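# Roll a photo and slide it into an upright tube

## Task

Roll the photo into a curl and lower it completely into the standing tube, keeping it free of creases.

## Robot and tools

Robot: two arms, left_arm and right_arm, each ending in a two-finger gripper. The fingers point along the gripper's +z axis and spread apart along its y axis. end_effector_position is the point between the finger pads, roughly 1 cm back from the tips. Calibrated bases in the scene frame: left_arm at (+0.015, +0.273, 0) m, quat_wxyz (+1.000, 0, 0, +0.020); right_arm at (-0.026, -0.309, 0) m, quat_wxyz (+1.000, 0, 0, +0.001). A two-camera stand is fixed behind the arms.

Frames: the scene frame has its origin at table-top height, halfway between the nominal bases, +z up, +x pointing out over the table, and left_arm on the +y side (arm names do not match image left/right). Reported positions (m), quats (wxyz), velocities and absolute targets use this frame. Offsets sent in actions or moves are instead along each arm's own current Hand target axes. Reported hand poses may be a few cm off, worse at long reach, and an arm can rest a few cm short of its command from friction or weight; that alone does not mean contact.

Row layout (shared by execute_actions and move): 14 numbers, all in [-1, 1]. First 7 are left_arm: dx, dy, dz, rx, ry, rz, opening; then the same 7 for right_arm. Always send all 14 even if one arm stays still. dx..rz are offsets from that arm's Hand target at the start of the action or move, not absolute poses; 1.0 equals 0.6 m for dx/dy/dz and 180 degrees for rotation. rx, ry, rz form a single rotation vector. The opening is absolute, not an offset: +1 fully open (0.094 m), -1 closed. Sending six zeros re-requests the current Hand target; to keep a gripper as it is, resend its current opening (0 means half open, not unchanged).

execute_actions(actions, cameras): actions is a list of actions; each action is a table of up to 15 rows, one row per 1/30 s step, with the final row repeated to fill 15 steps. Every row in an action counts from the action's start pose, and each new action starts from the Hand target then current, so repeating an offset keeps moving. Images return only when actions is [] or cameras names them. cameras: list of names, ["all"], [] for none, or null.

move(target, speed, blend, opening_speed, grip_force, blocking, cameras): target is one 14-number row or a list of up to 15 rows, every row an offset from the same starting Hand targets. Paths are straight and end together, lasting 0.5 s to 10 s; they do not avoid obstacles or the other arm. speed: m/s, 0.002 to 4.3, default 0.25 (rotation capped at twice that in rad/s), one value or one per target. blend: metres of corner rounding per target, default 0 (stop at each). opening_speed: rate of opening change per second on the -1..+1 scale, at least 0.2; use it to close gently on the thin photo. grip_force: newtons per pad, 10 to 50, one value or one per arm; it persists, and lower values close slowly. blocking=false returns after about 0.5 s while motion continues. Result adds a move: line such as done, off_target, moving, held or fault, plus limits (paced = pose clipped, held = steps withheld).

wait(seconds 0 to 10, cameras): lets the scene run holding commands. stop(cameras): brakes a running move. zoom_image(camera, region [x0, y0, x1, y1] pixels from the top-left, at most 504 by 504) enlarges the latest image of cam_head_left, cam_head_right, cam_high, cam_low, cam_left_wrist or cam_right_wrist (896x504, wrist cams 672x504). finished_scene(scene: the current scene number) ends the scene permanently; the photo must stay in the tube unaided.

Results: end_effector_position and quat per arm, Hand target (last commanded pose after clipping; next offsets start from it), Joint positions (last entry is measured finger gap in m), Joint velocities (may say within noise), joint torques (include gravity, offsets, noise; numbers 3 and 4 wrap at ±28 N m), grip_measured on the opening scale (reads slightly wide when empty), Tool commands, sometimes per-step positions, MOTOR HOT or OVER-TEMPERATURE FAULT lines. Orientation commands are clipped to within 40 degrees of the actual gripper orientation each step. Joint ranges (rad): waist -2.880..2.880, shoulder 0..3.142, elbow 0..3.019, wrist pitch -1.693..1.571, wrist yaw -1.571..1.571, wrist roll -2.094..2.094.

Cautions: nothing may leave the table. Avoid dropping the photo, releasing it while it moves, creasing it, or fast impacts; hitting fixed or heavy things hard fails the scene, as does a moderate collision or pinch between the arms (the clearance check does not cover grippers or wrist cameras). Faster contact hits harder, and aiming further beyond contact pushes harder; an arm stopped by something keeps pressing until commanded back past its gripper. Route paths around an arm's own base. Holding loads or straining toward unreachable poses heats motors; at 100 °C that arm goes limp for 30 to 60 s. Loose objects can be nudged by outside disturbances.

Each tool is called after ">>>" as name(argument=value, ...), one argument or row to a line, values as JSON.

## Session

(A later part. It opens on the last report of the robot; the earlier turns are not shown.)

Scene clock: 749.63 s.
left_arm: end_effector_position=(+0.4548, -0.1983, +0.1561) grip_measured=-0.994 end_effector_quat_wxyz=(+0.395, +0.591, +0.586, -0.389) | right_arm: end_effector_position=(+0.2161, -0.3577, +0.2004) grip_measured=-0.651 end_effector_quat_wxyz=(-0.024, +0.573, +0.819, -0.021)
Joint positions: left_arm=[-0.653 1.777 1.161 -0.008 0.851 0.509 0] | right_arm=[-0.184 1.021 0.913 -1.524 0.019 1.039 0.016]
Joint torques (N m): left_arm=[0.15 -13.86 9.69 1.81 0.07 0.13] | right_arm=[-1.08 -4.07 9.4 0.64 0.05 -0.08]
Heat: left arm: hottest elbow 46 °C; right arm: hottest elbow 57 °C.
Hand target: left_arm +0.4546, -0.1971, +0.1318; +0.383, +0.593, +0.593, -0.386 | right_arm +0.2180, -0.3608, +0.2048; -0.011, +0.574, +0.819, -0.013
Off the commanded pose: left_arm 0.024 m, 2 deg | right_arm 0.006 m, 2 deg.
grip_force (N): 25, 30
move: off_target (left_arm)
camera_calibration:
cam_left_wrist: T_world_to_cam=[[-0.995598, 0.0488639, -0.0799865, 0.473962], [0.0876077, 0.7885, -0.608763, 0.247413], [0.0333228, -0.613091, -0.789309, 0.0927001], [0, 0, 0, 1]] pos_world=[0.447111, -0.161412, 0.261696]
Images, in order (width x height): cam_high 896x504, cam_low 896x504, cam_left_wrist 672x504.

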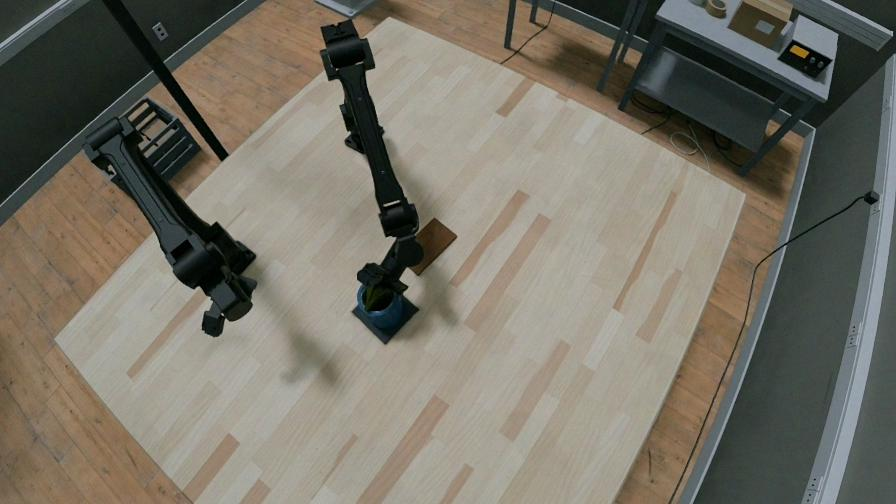

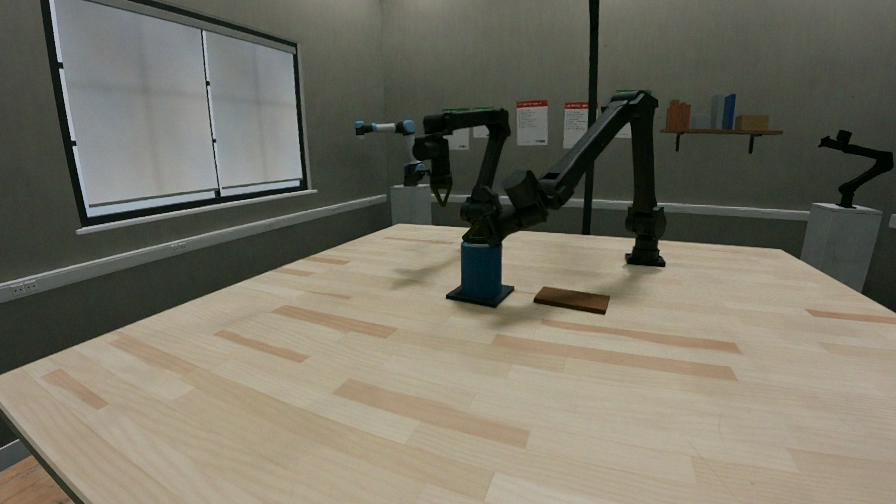

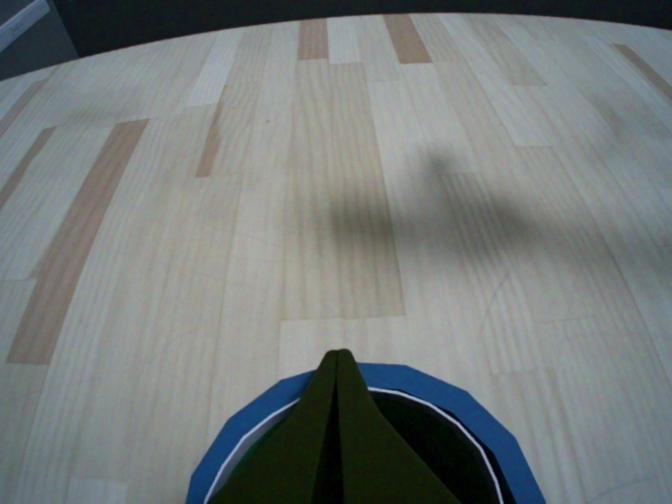

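>>> move(
  target=[-0.198,0,-0.0882,0,0,0,-1,0,0,0,0,0,0,-0.65],
  speed=0.12,
  cameras=["cam_low","cam_high","cam_left_wrist"],
)

>>> zoom_image(
  camera="cam_low",
  region=[440, 220, 520, 310],
)

>>> zoom_image(
  camera="cam_high",
  region=[335, 240, 435, 350],
)

Scene clock: 756.30 s.
left_arm: end_effector_position=(+0.4390, -0.1884, +0.2273) grip_measured=-0.994 end_effector_quat_wxyz=(+0.356, +0.587, +0.611, -0.394) | right_arm: end_effector_position=(+0.2161, -0.3577, +0.2004) grip_measured=-0.651 end_effector_quat_wxyz=(-0.024, +0.573, +0.819, -0.021)
Joint positions: left_arm=[-0.656 1.649 1.244 -0.315 0.848 0.51 0] | right_arm=[-0.184 1.021 0.913 -1.524 0.019 1.039 0.016]
Joint torques (N m): left_arm=[0.32 -15.97 17.84 1.21 0.22 0.11] | right_arm=[-1.14 -4.07 9.46 0.65 0.04 -0.09]
Heat: left arm: hottest elbow 46 °C; right arm: hottest elbow 57 °C.
Hand target: left_arm +0.4549, -0.1972, +0.2619; +0.384, +0.593, +0.593, -0.386 | right_arm +0.2180, -0.3608, +0.2048; -0.011, +0.574, +0.819, -0.013
Off the commanded pose: left_arm 0.039 m, 4 deg | right_arm 0.006 m, 2 deg.
grip_force (N): 25, 30
move: off_target (left_arm)
camera_calibration:
cam_left_wrist: T_world_to_cam=[[-0.998684, 0.0512783, -0.00081492, 0.447292], [0.0426837, 0.822278, -0.567483, 0.30095], [-0.0284295, -0.566771, -0.823385, 0.198999], [0, 0, 0, 1]] pos_world=[0.439515, -0.157614, 0.335001]
Images, in order (width x height): cam_high 896x504, cam_low 896x504, cam_left_wrist 672x504.

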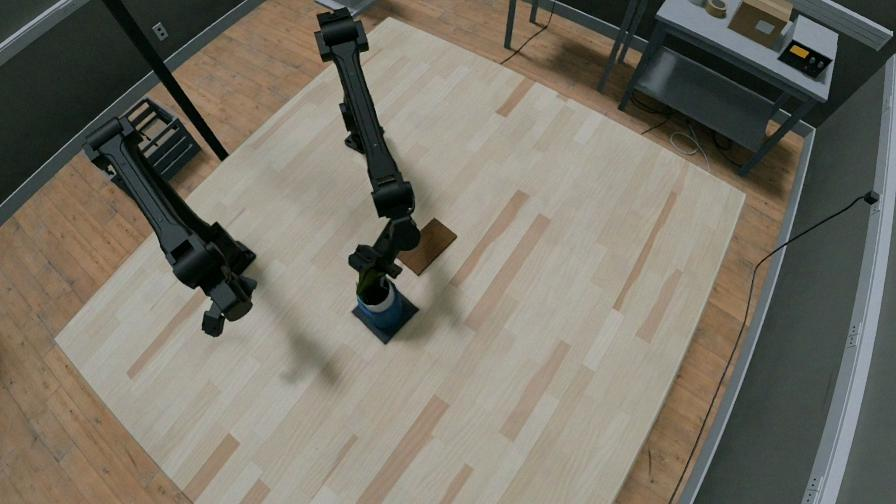

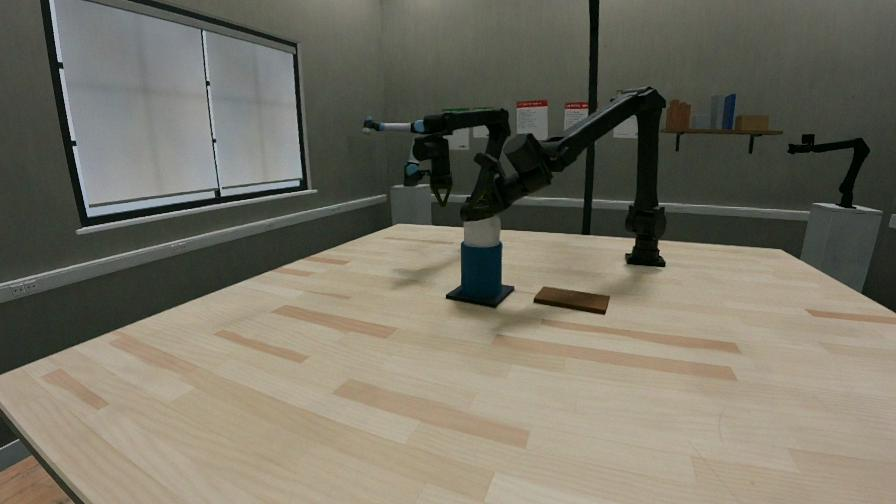

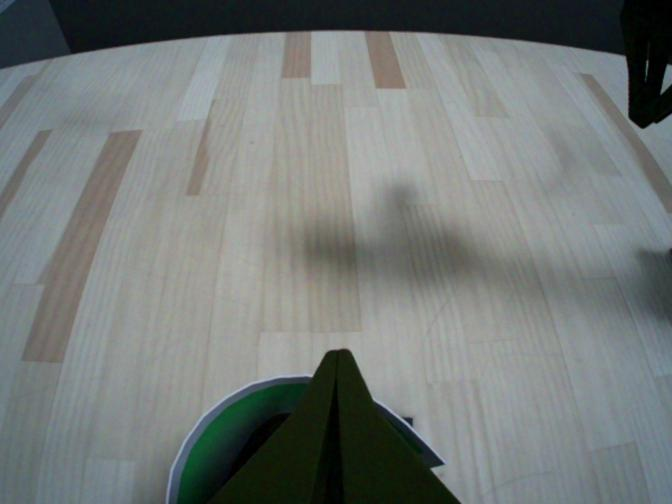

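Scaled by 5.600 from the camera's 896x504 image, which has a finer 1280x720 frame.

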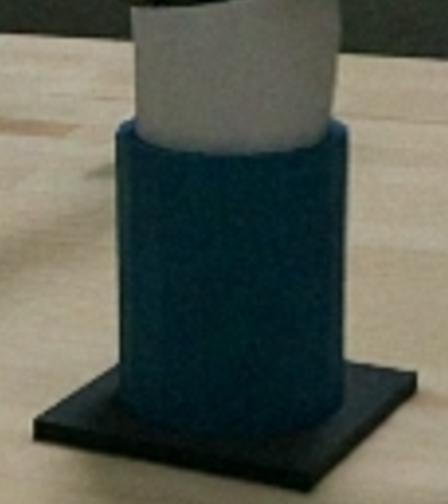

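Scaled by 4.582 from the camera's 896x504 image, which has a finer 1280x720 frame.

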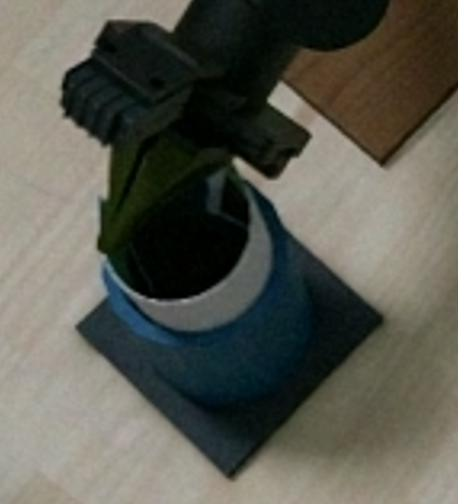

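>>> wait(
  seconds=0,
  cameras=["all"],
)

>>> zoom_image(
  camera="cam_head_right",
  region=[500, 210, 600, 310],
)

>>> zoom_image(
  camera="cam_head_left",
  region=[500, 210, 600, 310],
)

>>> zoom_image(
  camera="cam_low",
  region=[450, 195, 520, 265],
)

>>> zoom_image(
  camera="cam_high",
  region=[345, 250, 415, 320],
)

>>> zoom_image(
  camera="cam_left_wrist",
  region=[150, 330, 480, 504],
)

Scene clock: 767.90 s.
left_arm: end_effector_position=(+0.4389, -0.1884, +0.2272) grip_measured=-0.994 end_effector_quat_wxyz=(+0.355, +0.587, +0.611, -0.394) | right_arm: end_effector_position=(+0.2161, -0.3577, +0.2004) grip_measured=-0.651 end_effector_quat_wxyz=(-0.024, +0.573, +0.819, -0.021)
Joint positions: left_arm=[-0.656 1.649 1.244 -0.316 0.848 0.511 0] | right_arm=[-0.184 1.021 0.913 -1.524 0.019 1.039 0.016]
Joint torques (N m): left_arm=[0.32 -15.97 17.85 1.18 0.22 0.11] | right_arm=[-1.03 -4.25 9.44 0.65 0.04 -0.09]
Heat: left arm: hottest elbow 53 °C; right arm: hottest elbow 57 °C.
Hand target: left_arm +0.4549, -0.1972, +0.2619; +0.383, +0.593, +0.593, -0.386 | right_arm +0.2180, -0.3608, +0.2048; -0.011, +0.574, +0.819, -0.013
Tool commands: left_gripper/opening=-1.0 right_gripper/opening=-0.65
Off the commanded pose: left_arm 0.039 m, 4 deg | right_arm 0.006 m, 2 deg.
grip_force (N): 25, 30
camera_calibration:
cam_left_wrist: T_world_to_cam=[[-0.998677, 0.0514179, -0.000782668, 0.4472], [0.0427842, 0.822351, -0.56737, 0.300827], [-0.0285293, -0.566653, -0.823463, 0.199003], [0, 0, 0, 1]] pos_world=[0.439415, -0.157614, 0.334902]
cam_right_wrist: T_world_to_cam=[[-0.969027, -0.235149, 0.0754466, 0.110543], [-0.168979, 0.854143, 0.491819, 0.282331], [-0.180093, 0.463837, -0.867422, 0.485727], [0, 0, 0, 1]] pos_world=[0.242303, -0.440455, 0.274134]

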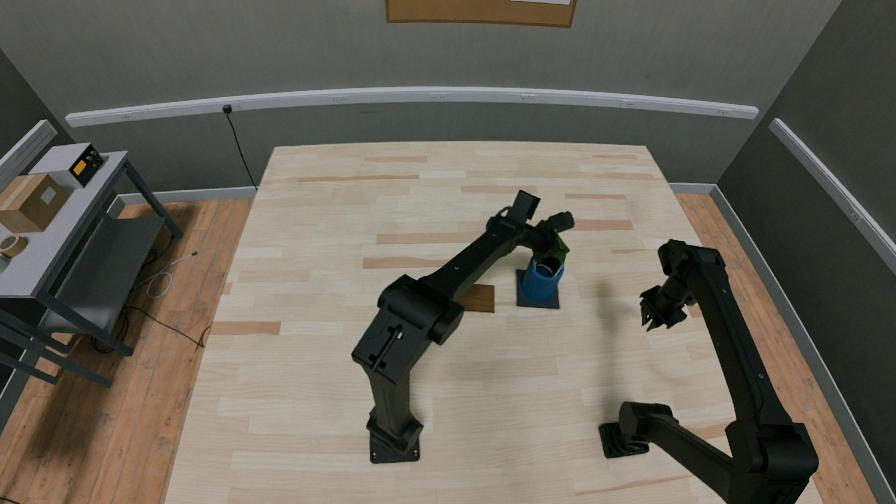

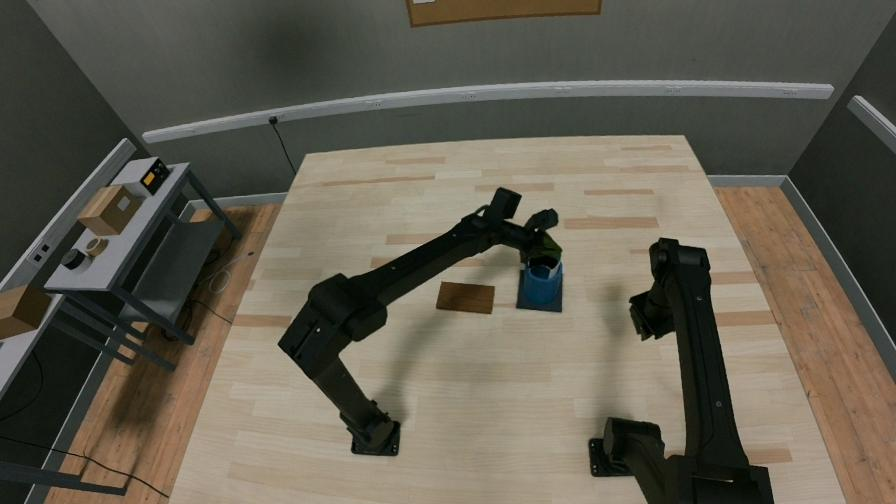

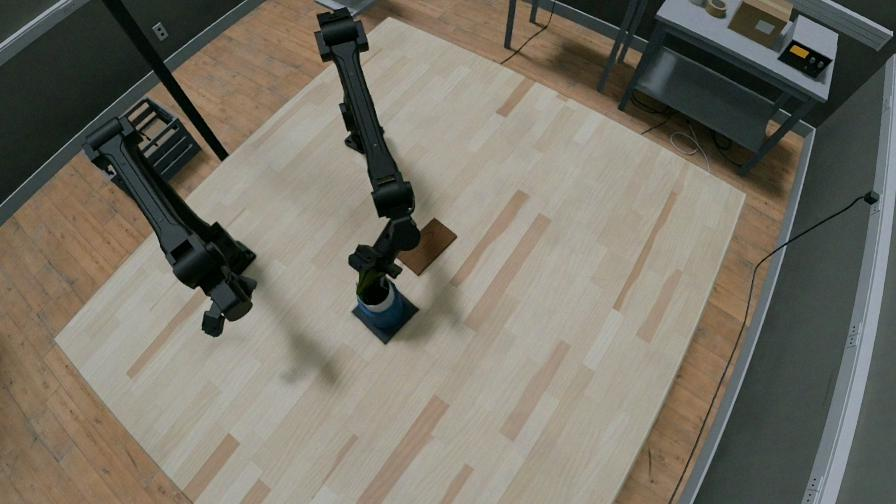

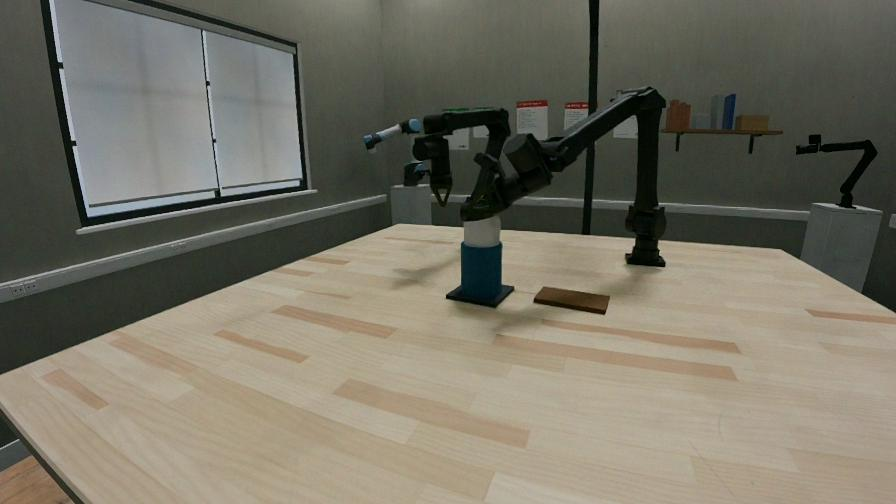

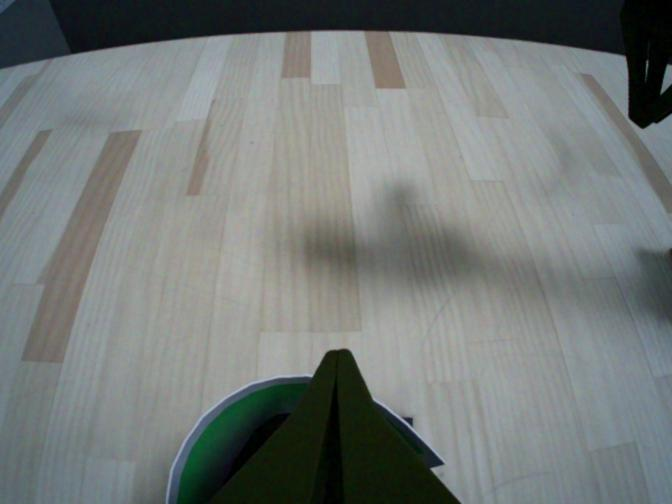

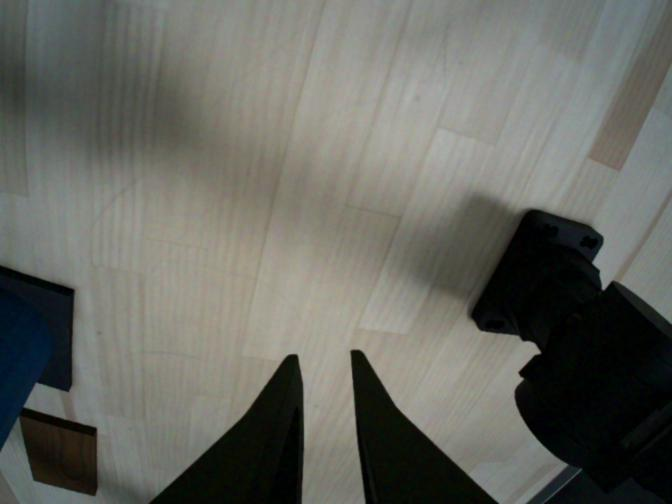

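Scaled by 5.040 from the camera's 896x504 image, which has a finer 1280x720 frame.

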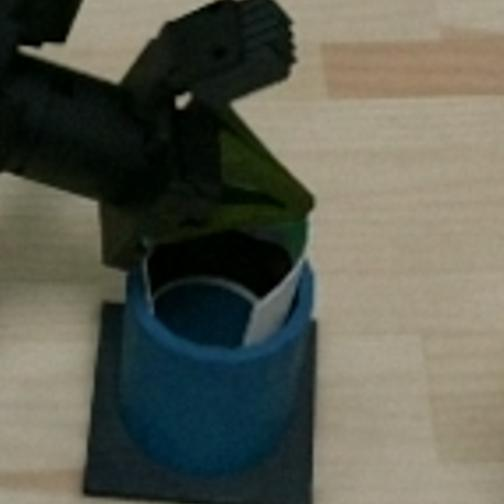

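Scaled by 5.040 from the camera's 896x504 image, which has a finer 1280x720 frame.

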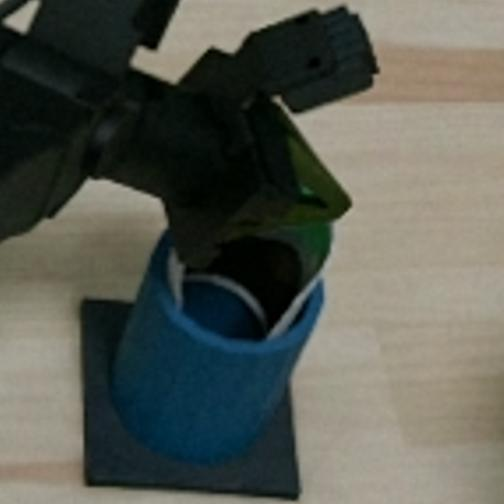

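Scaled by 7.200 from the camera's 896x504 image, which has a finer 1280x720 frame.

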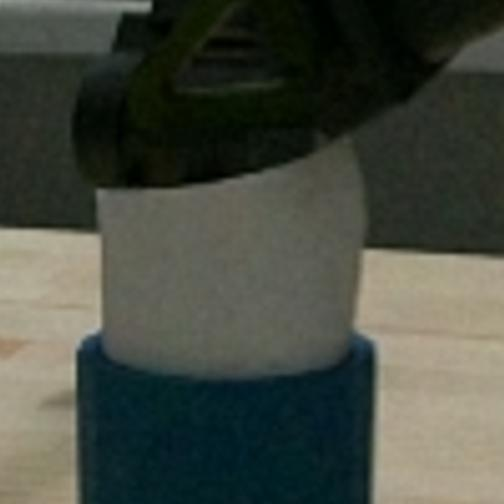

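Scaled by 7.200 from the camera's 896x504 image, which has a finer 1280x720 frame.

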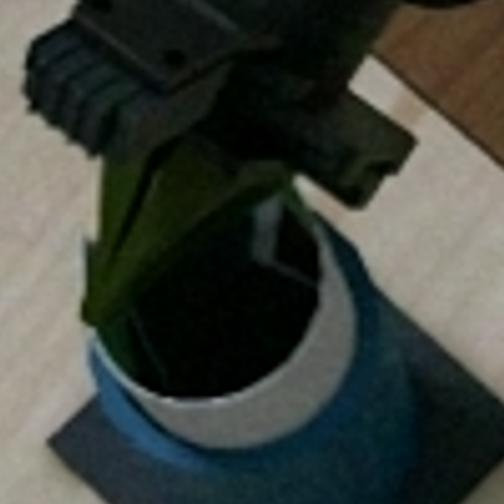

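Scaled by 1.527 from the camera's 672x504 image, which has a finer 960x720 frame.

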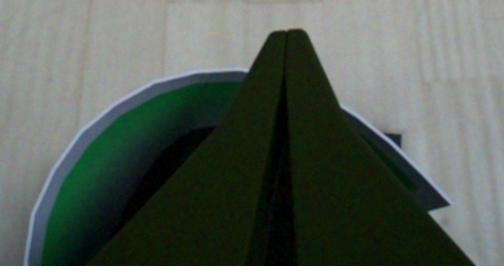

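>>> move(
  target=[0.2,0,0.09,0,0,0,-1,0,0,0,0,0,0,-0.65],
  speed=0.05,
  cameras=["cam_low","cam_high","cam_left_wrist","cam_head_right"],
)

>>> zoom_image(
  camera="cam_head_right",
  region=[500, 210, 600, 310],
)

>>> zoom_image(
  camera="cam_low",
  region=[440, 200, 540, 310],
)

>>> zoom_image(
  camera="cam_high",
  region=[335, 240, 435, 350],
)

Scene clock: 779.33 s.
left_arm: end_effector_position=(+0.4562, -0.2007, +0.1551) grip_measured=-0.994 end_effector_quat_wxyz=(+0.393, +0.592, +0.587, -0.388) | right_arm: end_effector_position=(+0.2161, -0.3577, +0.2004) grip_measured=-0.651 end_effector_quat_wxyz=(-0.024, +0.573, +0.819, -0.021)
Joint positions: left_arm=[-0.656 1.784 1.172 -0.018 0.849 0.512 0] | right_arm=[-0.184 1.021 0.913 -1.524 0.019 1.039 0.016]
Joint torques (N m): left_arm=[0.21 -14.15 8.75 2.29 0.15 0.1] | right_arm=[-1.14 -4.19 9.43 0.69 0.03 -0.09]
Heat: left arm: hottest elbow 56 °C; right arm: hottest elbow 57 °C.
Hand target: left_arm +0.4545, -0.1976, +0.1301; +0.383, +0.593, +0.593, -0.386 | right_arm +0.2180, -0.3608, +0.2048; -0.011, +0.574, +0.819, -0.013
Off the commanded pose: left_arm 0.025 m, 1 deg | right_arm 0.006 m, 2 deg.
grip_force (N): 25, 30
move: off_target (left_arm)
camera_calibration:
cam_left_wrist: T_world_to_cam=[[-0.995713, 0.0504788, -0.0775106, 0.475398], [0.0872136, 0.79153, -0.604875, 0.248668], [0.0308186, -0.609042, -0.792539, 0.0927927], [0, 0, 0, 1]] pos_world=[0.448813, -0.164311, 0.260803]
Images, in order (width x height): cam_head_right 896x504, cam_high 896x504, cam_low 896x504, cam_left_wrist 672x504.

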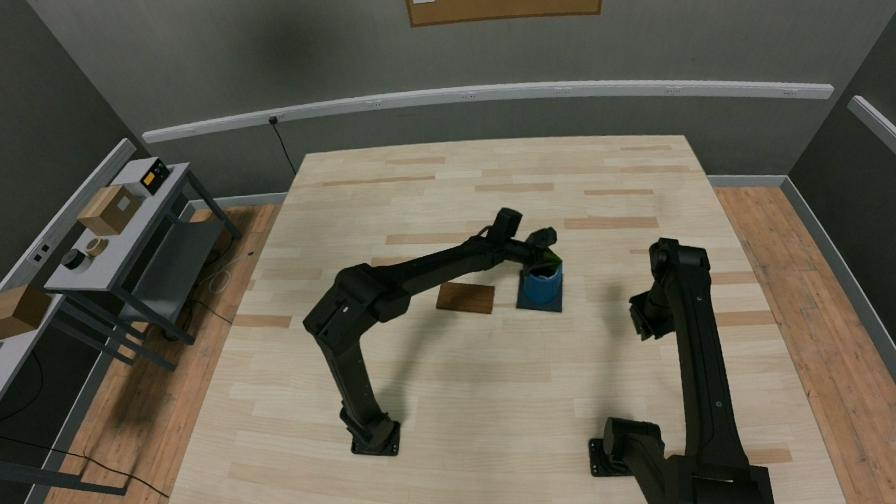

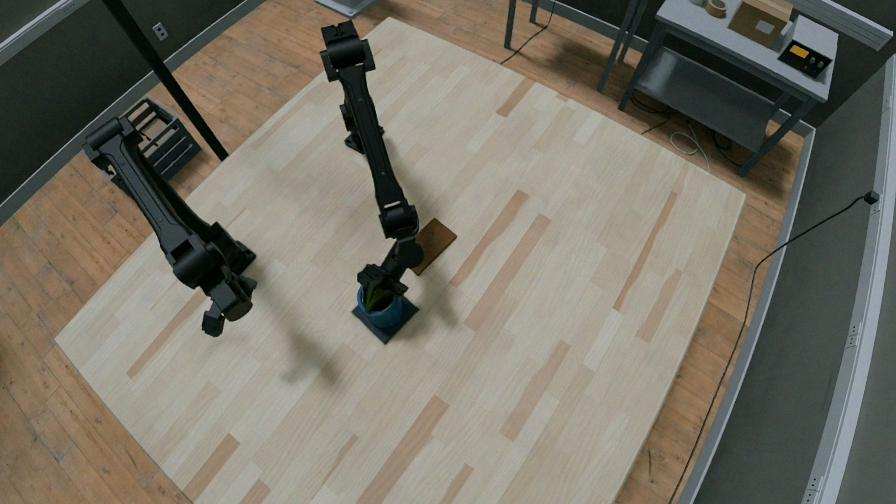

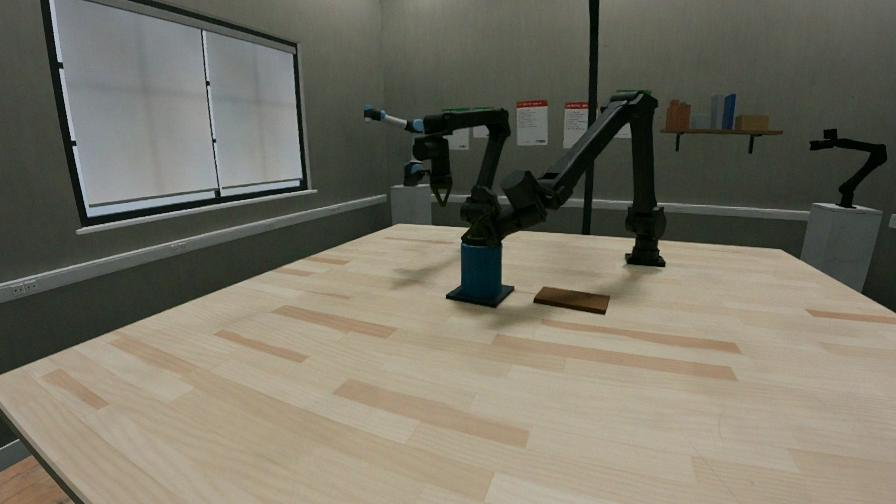

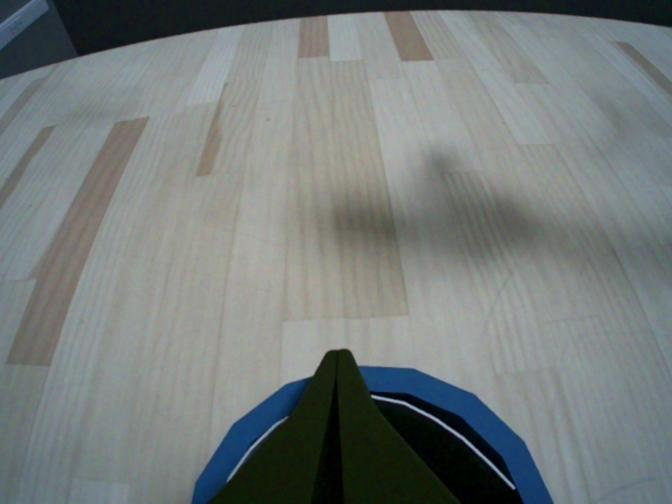

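Scaled by 5.040 from the camera's 896x504 image, which has a finer 1280x720 frame.

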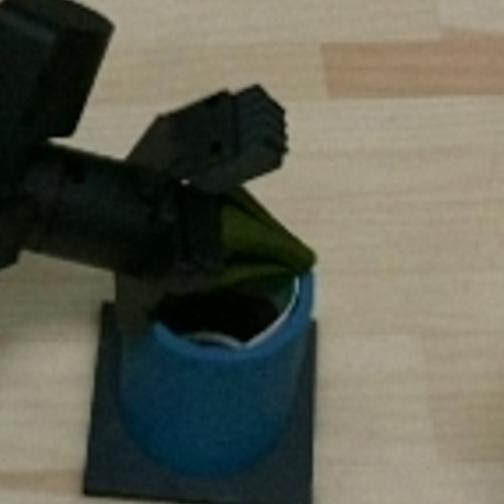

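Scaled by 4.582 from the camera's 896x504 image, which has a finer 1280x720 frame.

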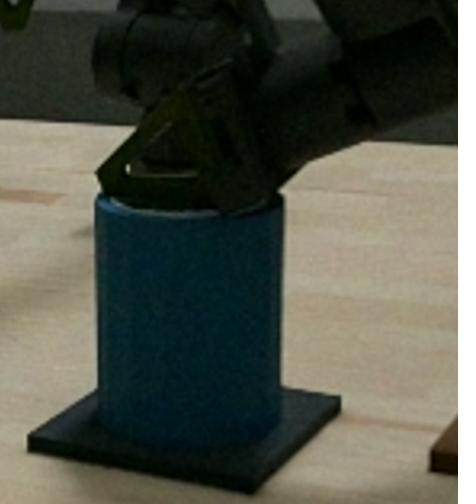

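Scaled by 4.582 from the camera's 896x504 image, which has a finer 1280x720 frame.

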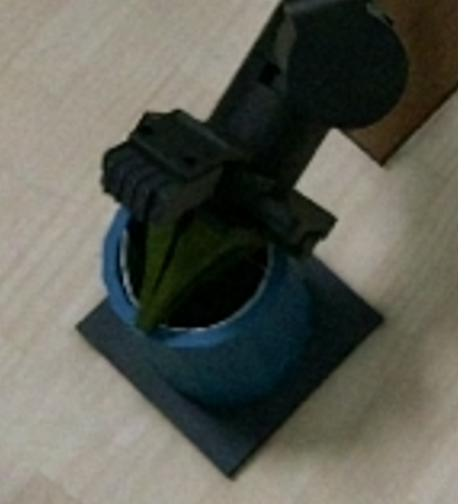

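>>> move(
  target=[
    [-0.0182,0,-0.0081,0,0,0,-1,0,0,0,0,0,0,-0.65],
    [0.0496,0,-0.1601,0,0,0,-1,0,0,0,0,0,0,-0.65],
  ],
  speed=0.04,
  cameras=["cam_low","cam_high","cam_left_wrist","cam_head_right"],
)

>>> zoom_image(
  camera="cam_head_right",
  region=[500, 210, 600, 310],
)

>>> zoom_image(
  camera="cam_low",
  region=[440, 200, 540, 310],
)

>>> zoom_image(
  camera="cam_high",
  region=[335, 240, 435, 350],
)

Scene clock: 791.77 s.
left_arm: end_effector_position=(+0.4601, -0.1077, +0.1528) grip_measured=-0.994 end_effector_quat_wxyz=(+0.394, +0.595, +0.584, -0.387) | right_arm: end_effector_position=(+0.2161, -0.3577, +0.2004) grip_measured=-0.651 end_effector_quat_wxyz=(-0.024, +0.573, +0.819, -0.021)
Joint positions: left_arm=[-0.497 1.693 1.06 -0.134 0.974 0.69 0] | right_arm=[-0.184 1.021 0.913 -1.524 0.019 1.039 0.016]
Joint torques (N m): left_arm=[0.97 -15.27 8.02 0.84 0.24 0.11] | right_arm=[-1.2 -4.31 9.44 0.66 0.03 -0.08]
Heat: left arm: hottest elbow 52 °C; right arm: hottest elbow 57 °C.
Hand target: left_arm +0.4549, -0.0977, +0.1422; +0.383, +0.593, +0.593, -0.386 | right_arm +0.2180, -0.3608, +0.2048; -0.011, +0.574, +0.819, -0.013
Off the commanded pose: left_arm 0.016 m, 2 deg | right_arm 0.006 m, 2 deg.
grip_force (N): 25, 30
move: off_target (left_arm)
camera_calibration:
cam_left_wrist: T_world_to_cam=[[-0.994793, 0.0572403, -0.0843203, 0.475739], [0.0967148, 0.791106, -0.603984, 0.168726], [0.0321341, -0.608994, -0.792523, 0.146971], [0, 0, 0, 1]] pos_world=[0.452221, -0.0712077, 0.2585]
Images, in order (width x height): cam_head_right 896x504, cam_high 896x504, cam_low 896x504, cam_left_wrist 672x504.

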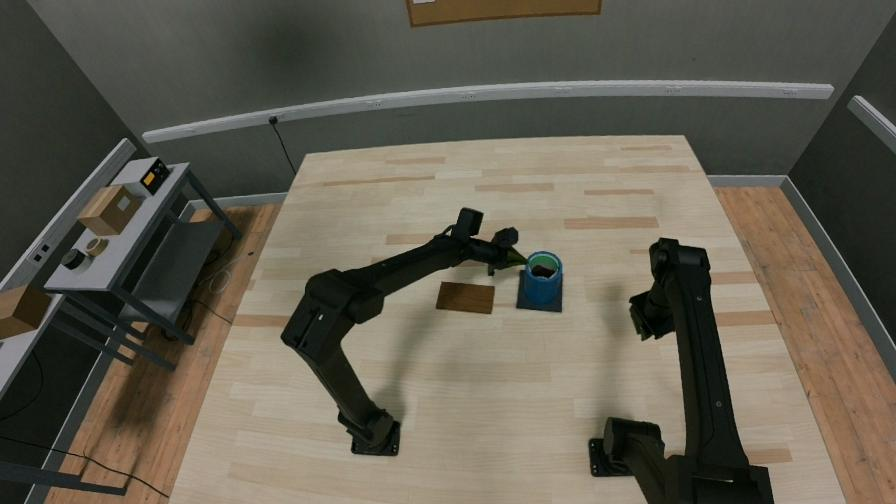

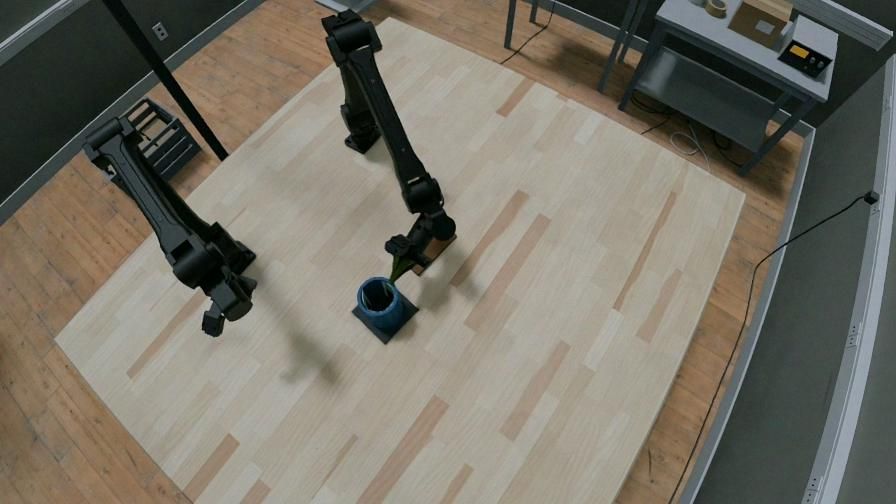

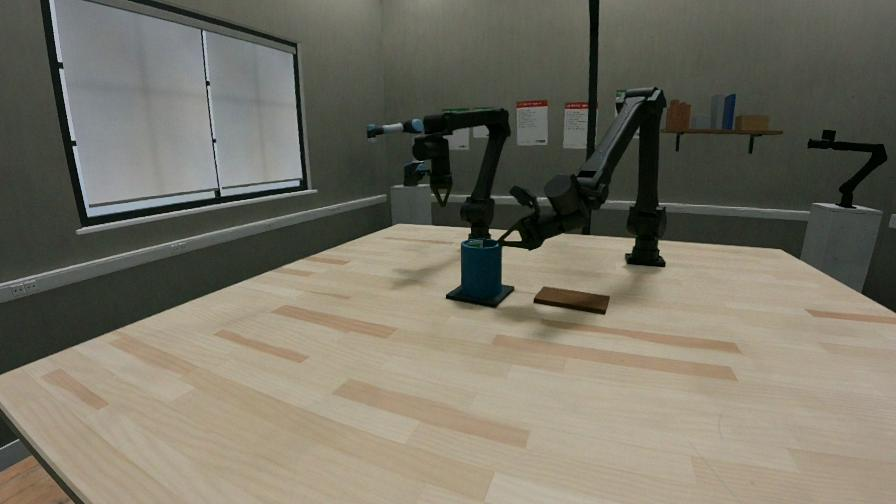

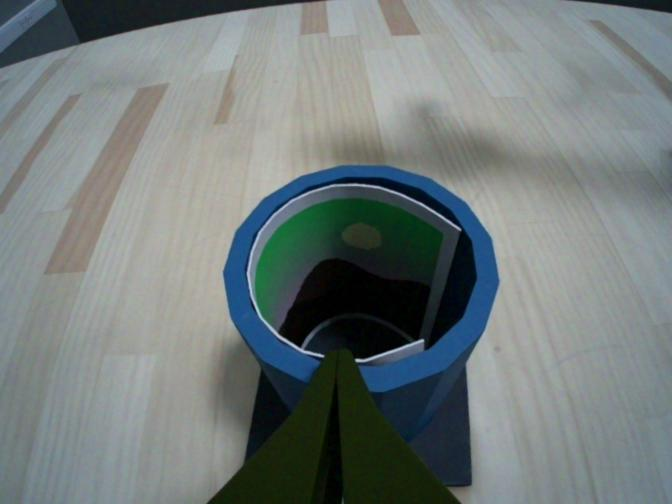

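Scaled by 5.040 from the camera's 896x504 image, which has a finer 1280x720 frame.

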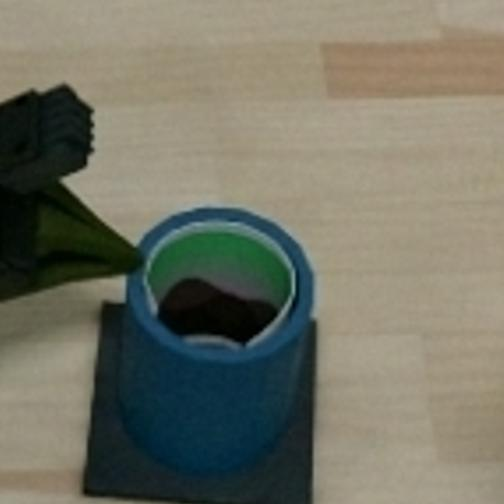

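Scaled by 4.582 from the camera's 896x504 image, which has a finer 1280x720 frame.

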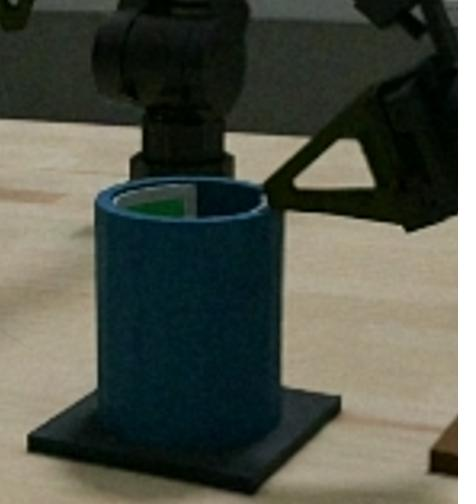

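Scaled by 4.582 from the camera's 896x504 image, which has a finer 1280x720 frame.

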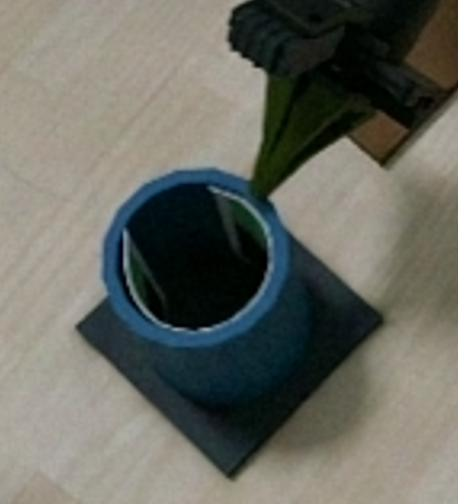

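>>> zoom_image(
  camera="cam_left_wrist",
  region=[200, 140, 520, 400],
)

>>> move(
  target=[-0.06,0,-0.2,0,0,0,-1,0,0,0,0,0,0,-0.65],
  speed=0.15,
  cameras=["cam_low","cam_high","cam_left_wrist"],
)

>>> zoom_image(
  camera="cam_left_wrist",
  region=[200, 80, 520, 340],
)

>>> zoom_image(
  camera="cam_low",
  region=[455, 225, 515, 275],
)

>>> zoom_image(
  camera="cam_high",
  region=[345, 265, 415, 325],
)

Scaled by 1.575 from the camera's 672x504 image, which has a finer 960x720 frame.

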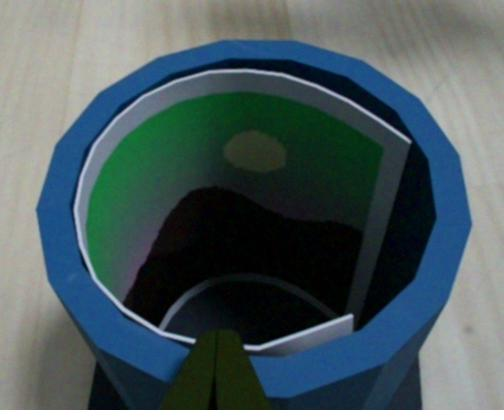

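Scene clock: 797.47 s.
left_arm: end_effector_position=(+0.4398, -0.0010, +0.1990) grip_measured=-0.994 end_effector_quat_wxyz=(+0.362, +0.583, +0.608, -0.399) | right_arm: end_effector_position=(+0.2161, -0.3577, +0.2004) grip_measured=-0.651 end_effector_quat_wxyz=(-0.024, +0.573, +0.819, -0.021)
Joint positions: left_arm=[-0.301 1.522 1.05 -0.634 1.082 0.985 0] | right_arm=[-0.184 1.021 0.913 -1.524 0.019 1.039 0.016]
Joint torques (N m): left_arm=[0.44 -13.57 15.64 0.66 0.54 0.12] | right_arm=[-1.08 -4.25 9.43 0.66 0.04 -0.09]
Heat: left arm: hottest elbow 51 °C; right arm: hottest elbow 57 °C.
Hand target: left_arm +0.4554, -0.0029, +0.2240; +0.383, +0.593, +0.593, -0.386 | right_arm +0.2180, -0.3608, +0.2048; -0.011, +0.574, +0.819, -0.013
Off the commanded pose: left_arm 0.030 m, 4 deg | right_arm 0.006 m, 2 deg.
grip_force (N): 25, 30
move: off_target (left_arm)
camera_calibration:
cam_left_wrist: T_world_to_cam=[[-0.998784, 0.0492334, -0.00252878, 0.438787], [0.0414869, 0.811709, -0.582587, 0.134316], [-0.0266301, -0.581983, -0.812765, 0.279071], [0, 0, 0, 1]] pos_world=[0.440113, 0.0317864, 0.306179]
Images, in order (width x height): cam_high 896x504, cam_low 896x504, cam_left_wrist 672x504.

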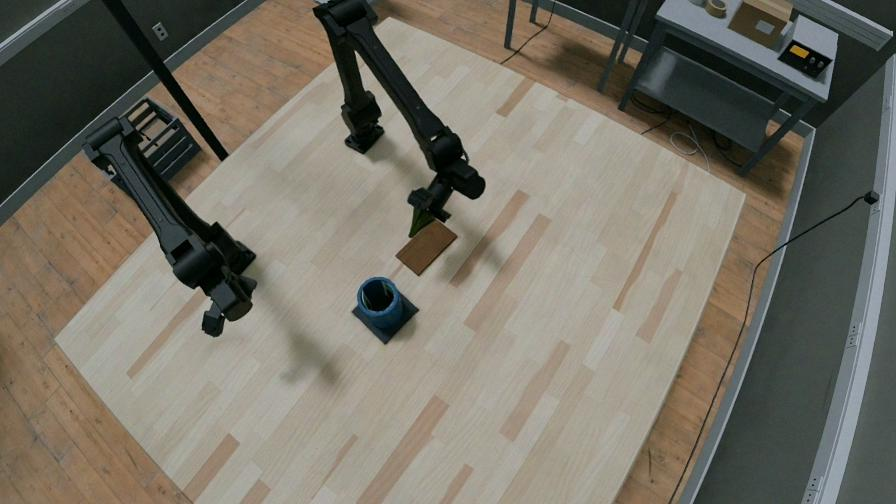

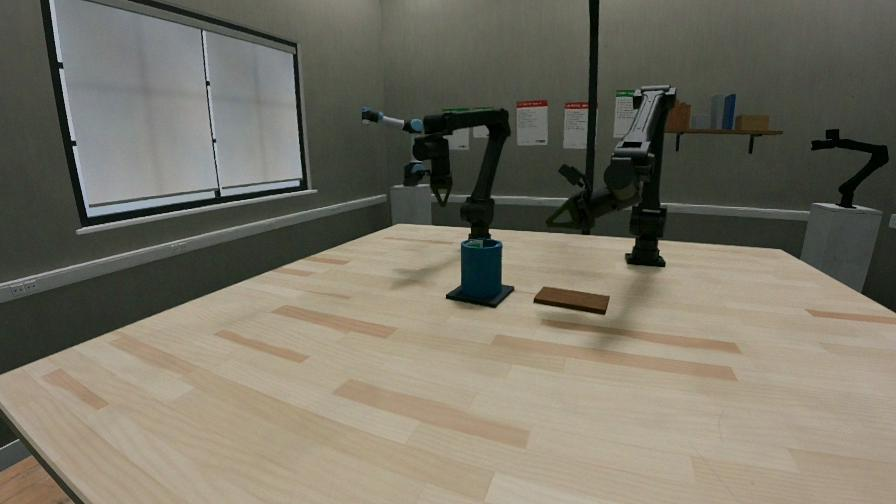

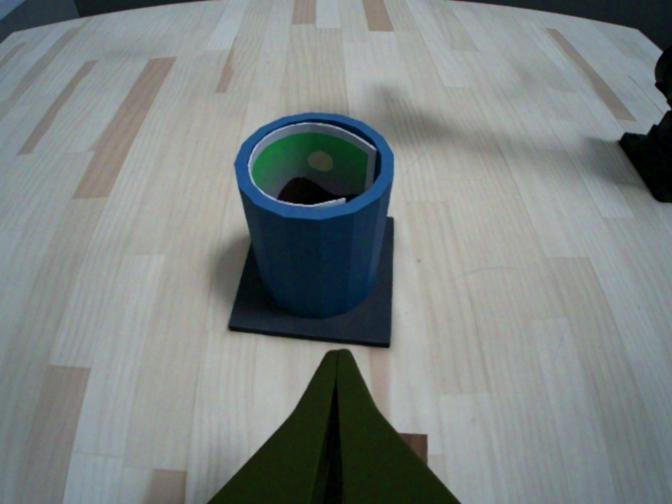

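Scaled by 1.575 from the camera's 672x504 image, which has a finer 960x720 frame.

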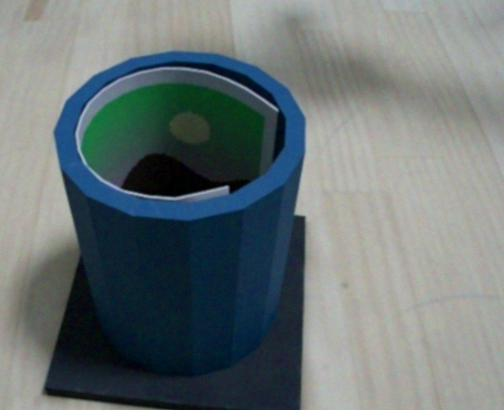

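Scaled by 8.400 from the camera's 896x504 image, which has a finer 1280x720 frame.

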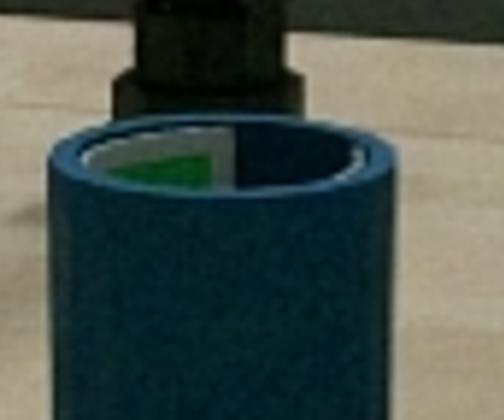

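Scaled by 7.200 from the camera's 896x504 image, which has a finer 1280x720 frame.

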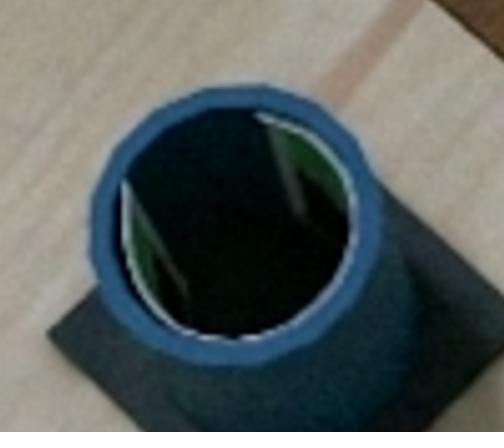

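>>> finished_scene(
  scene=2,
)

The scene is finished: the task was done.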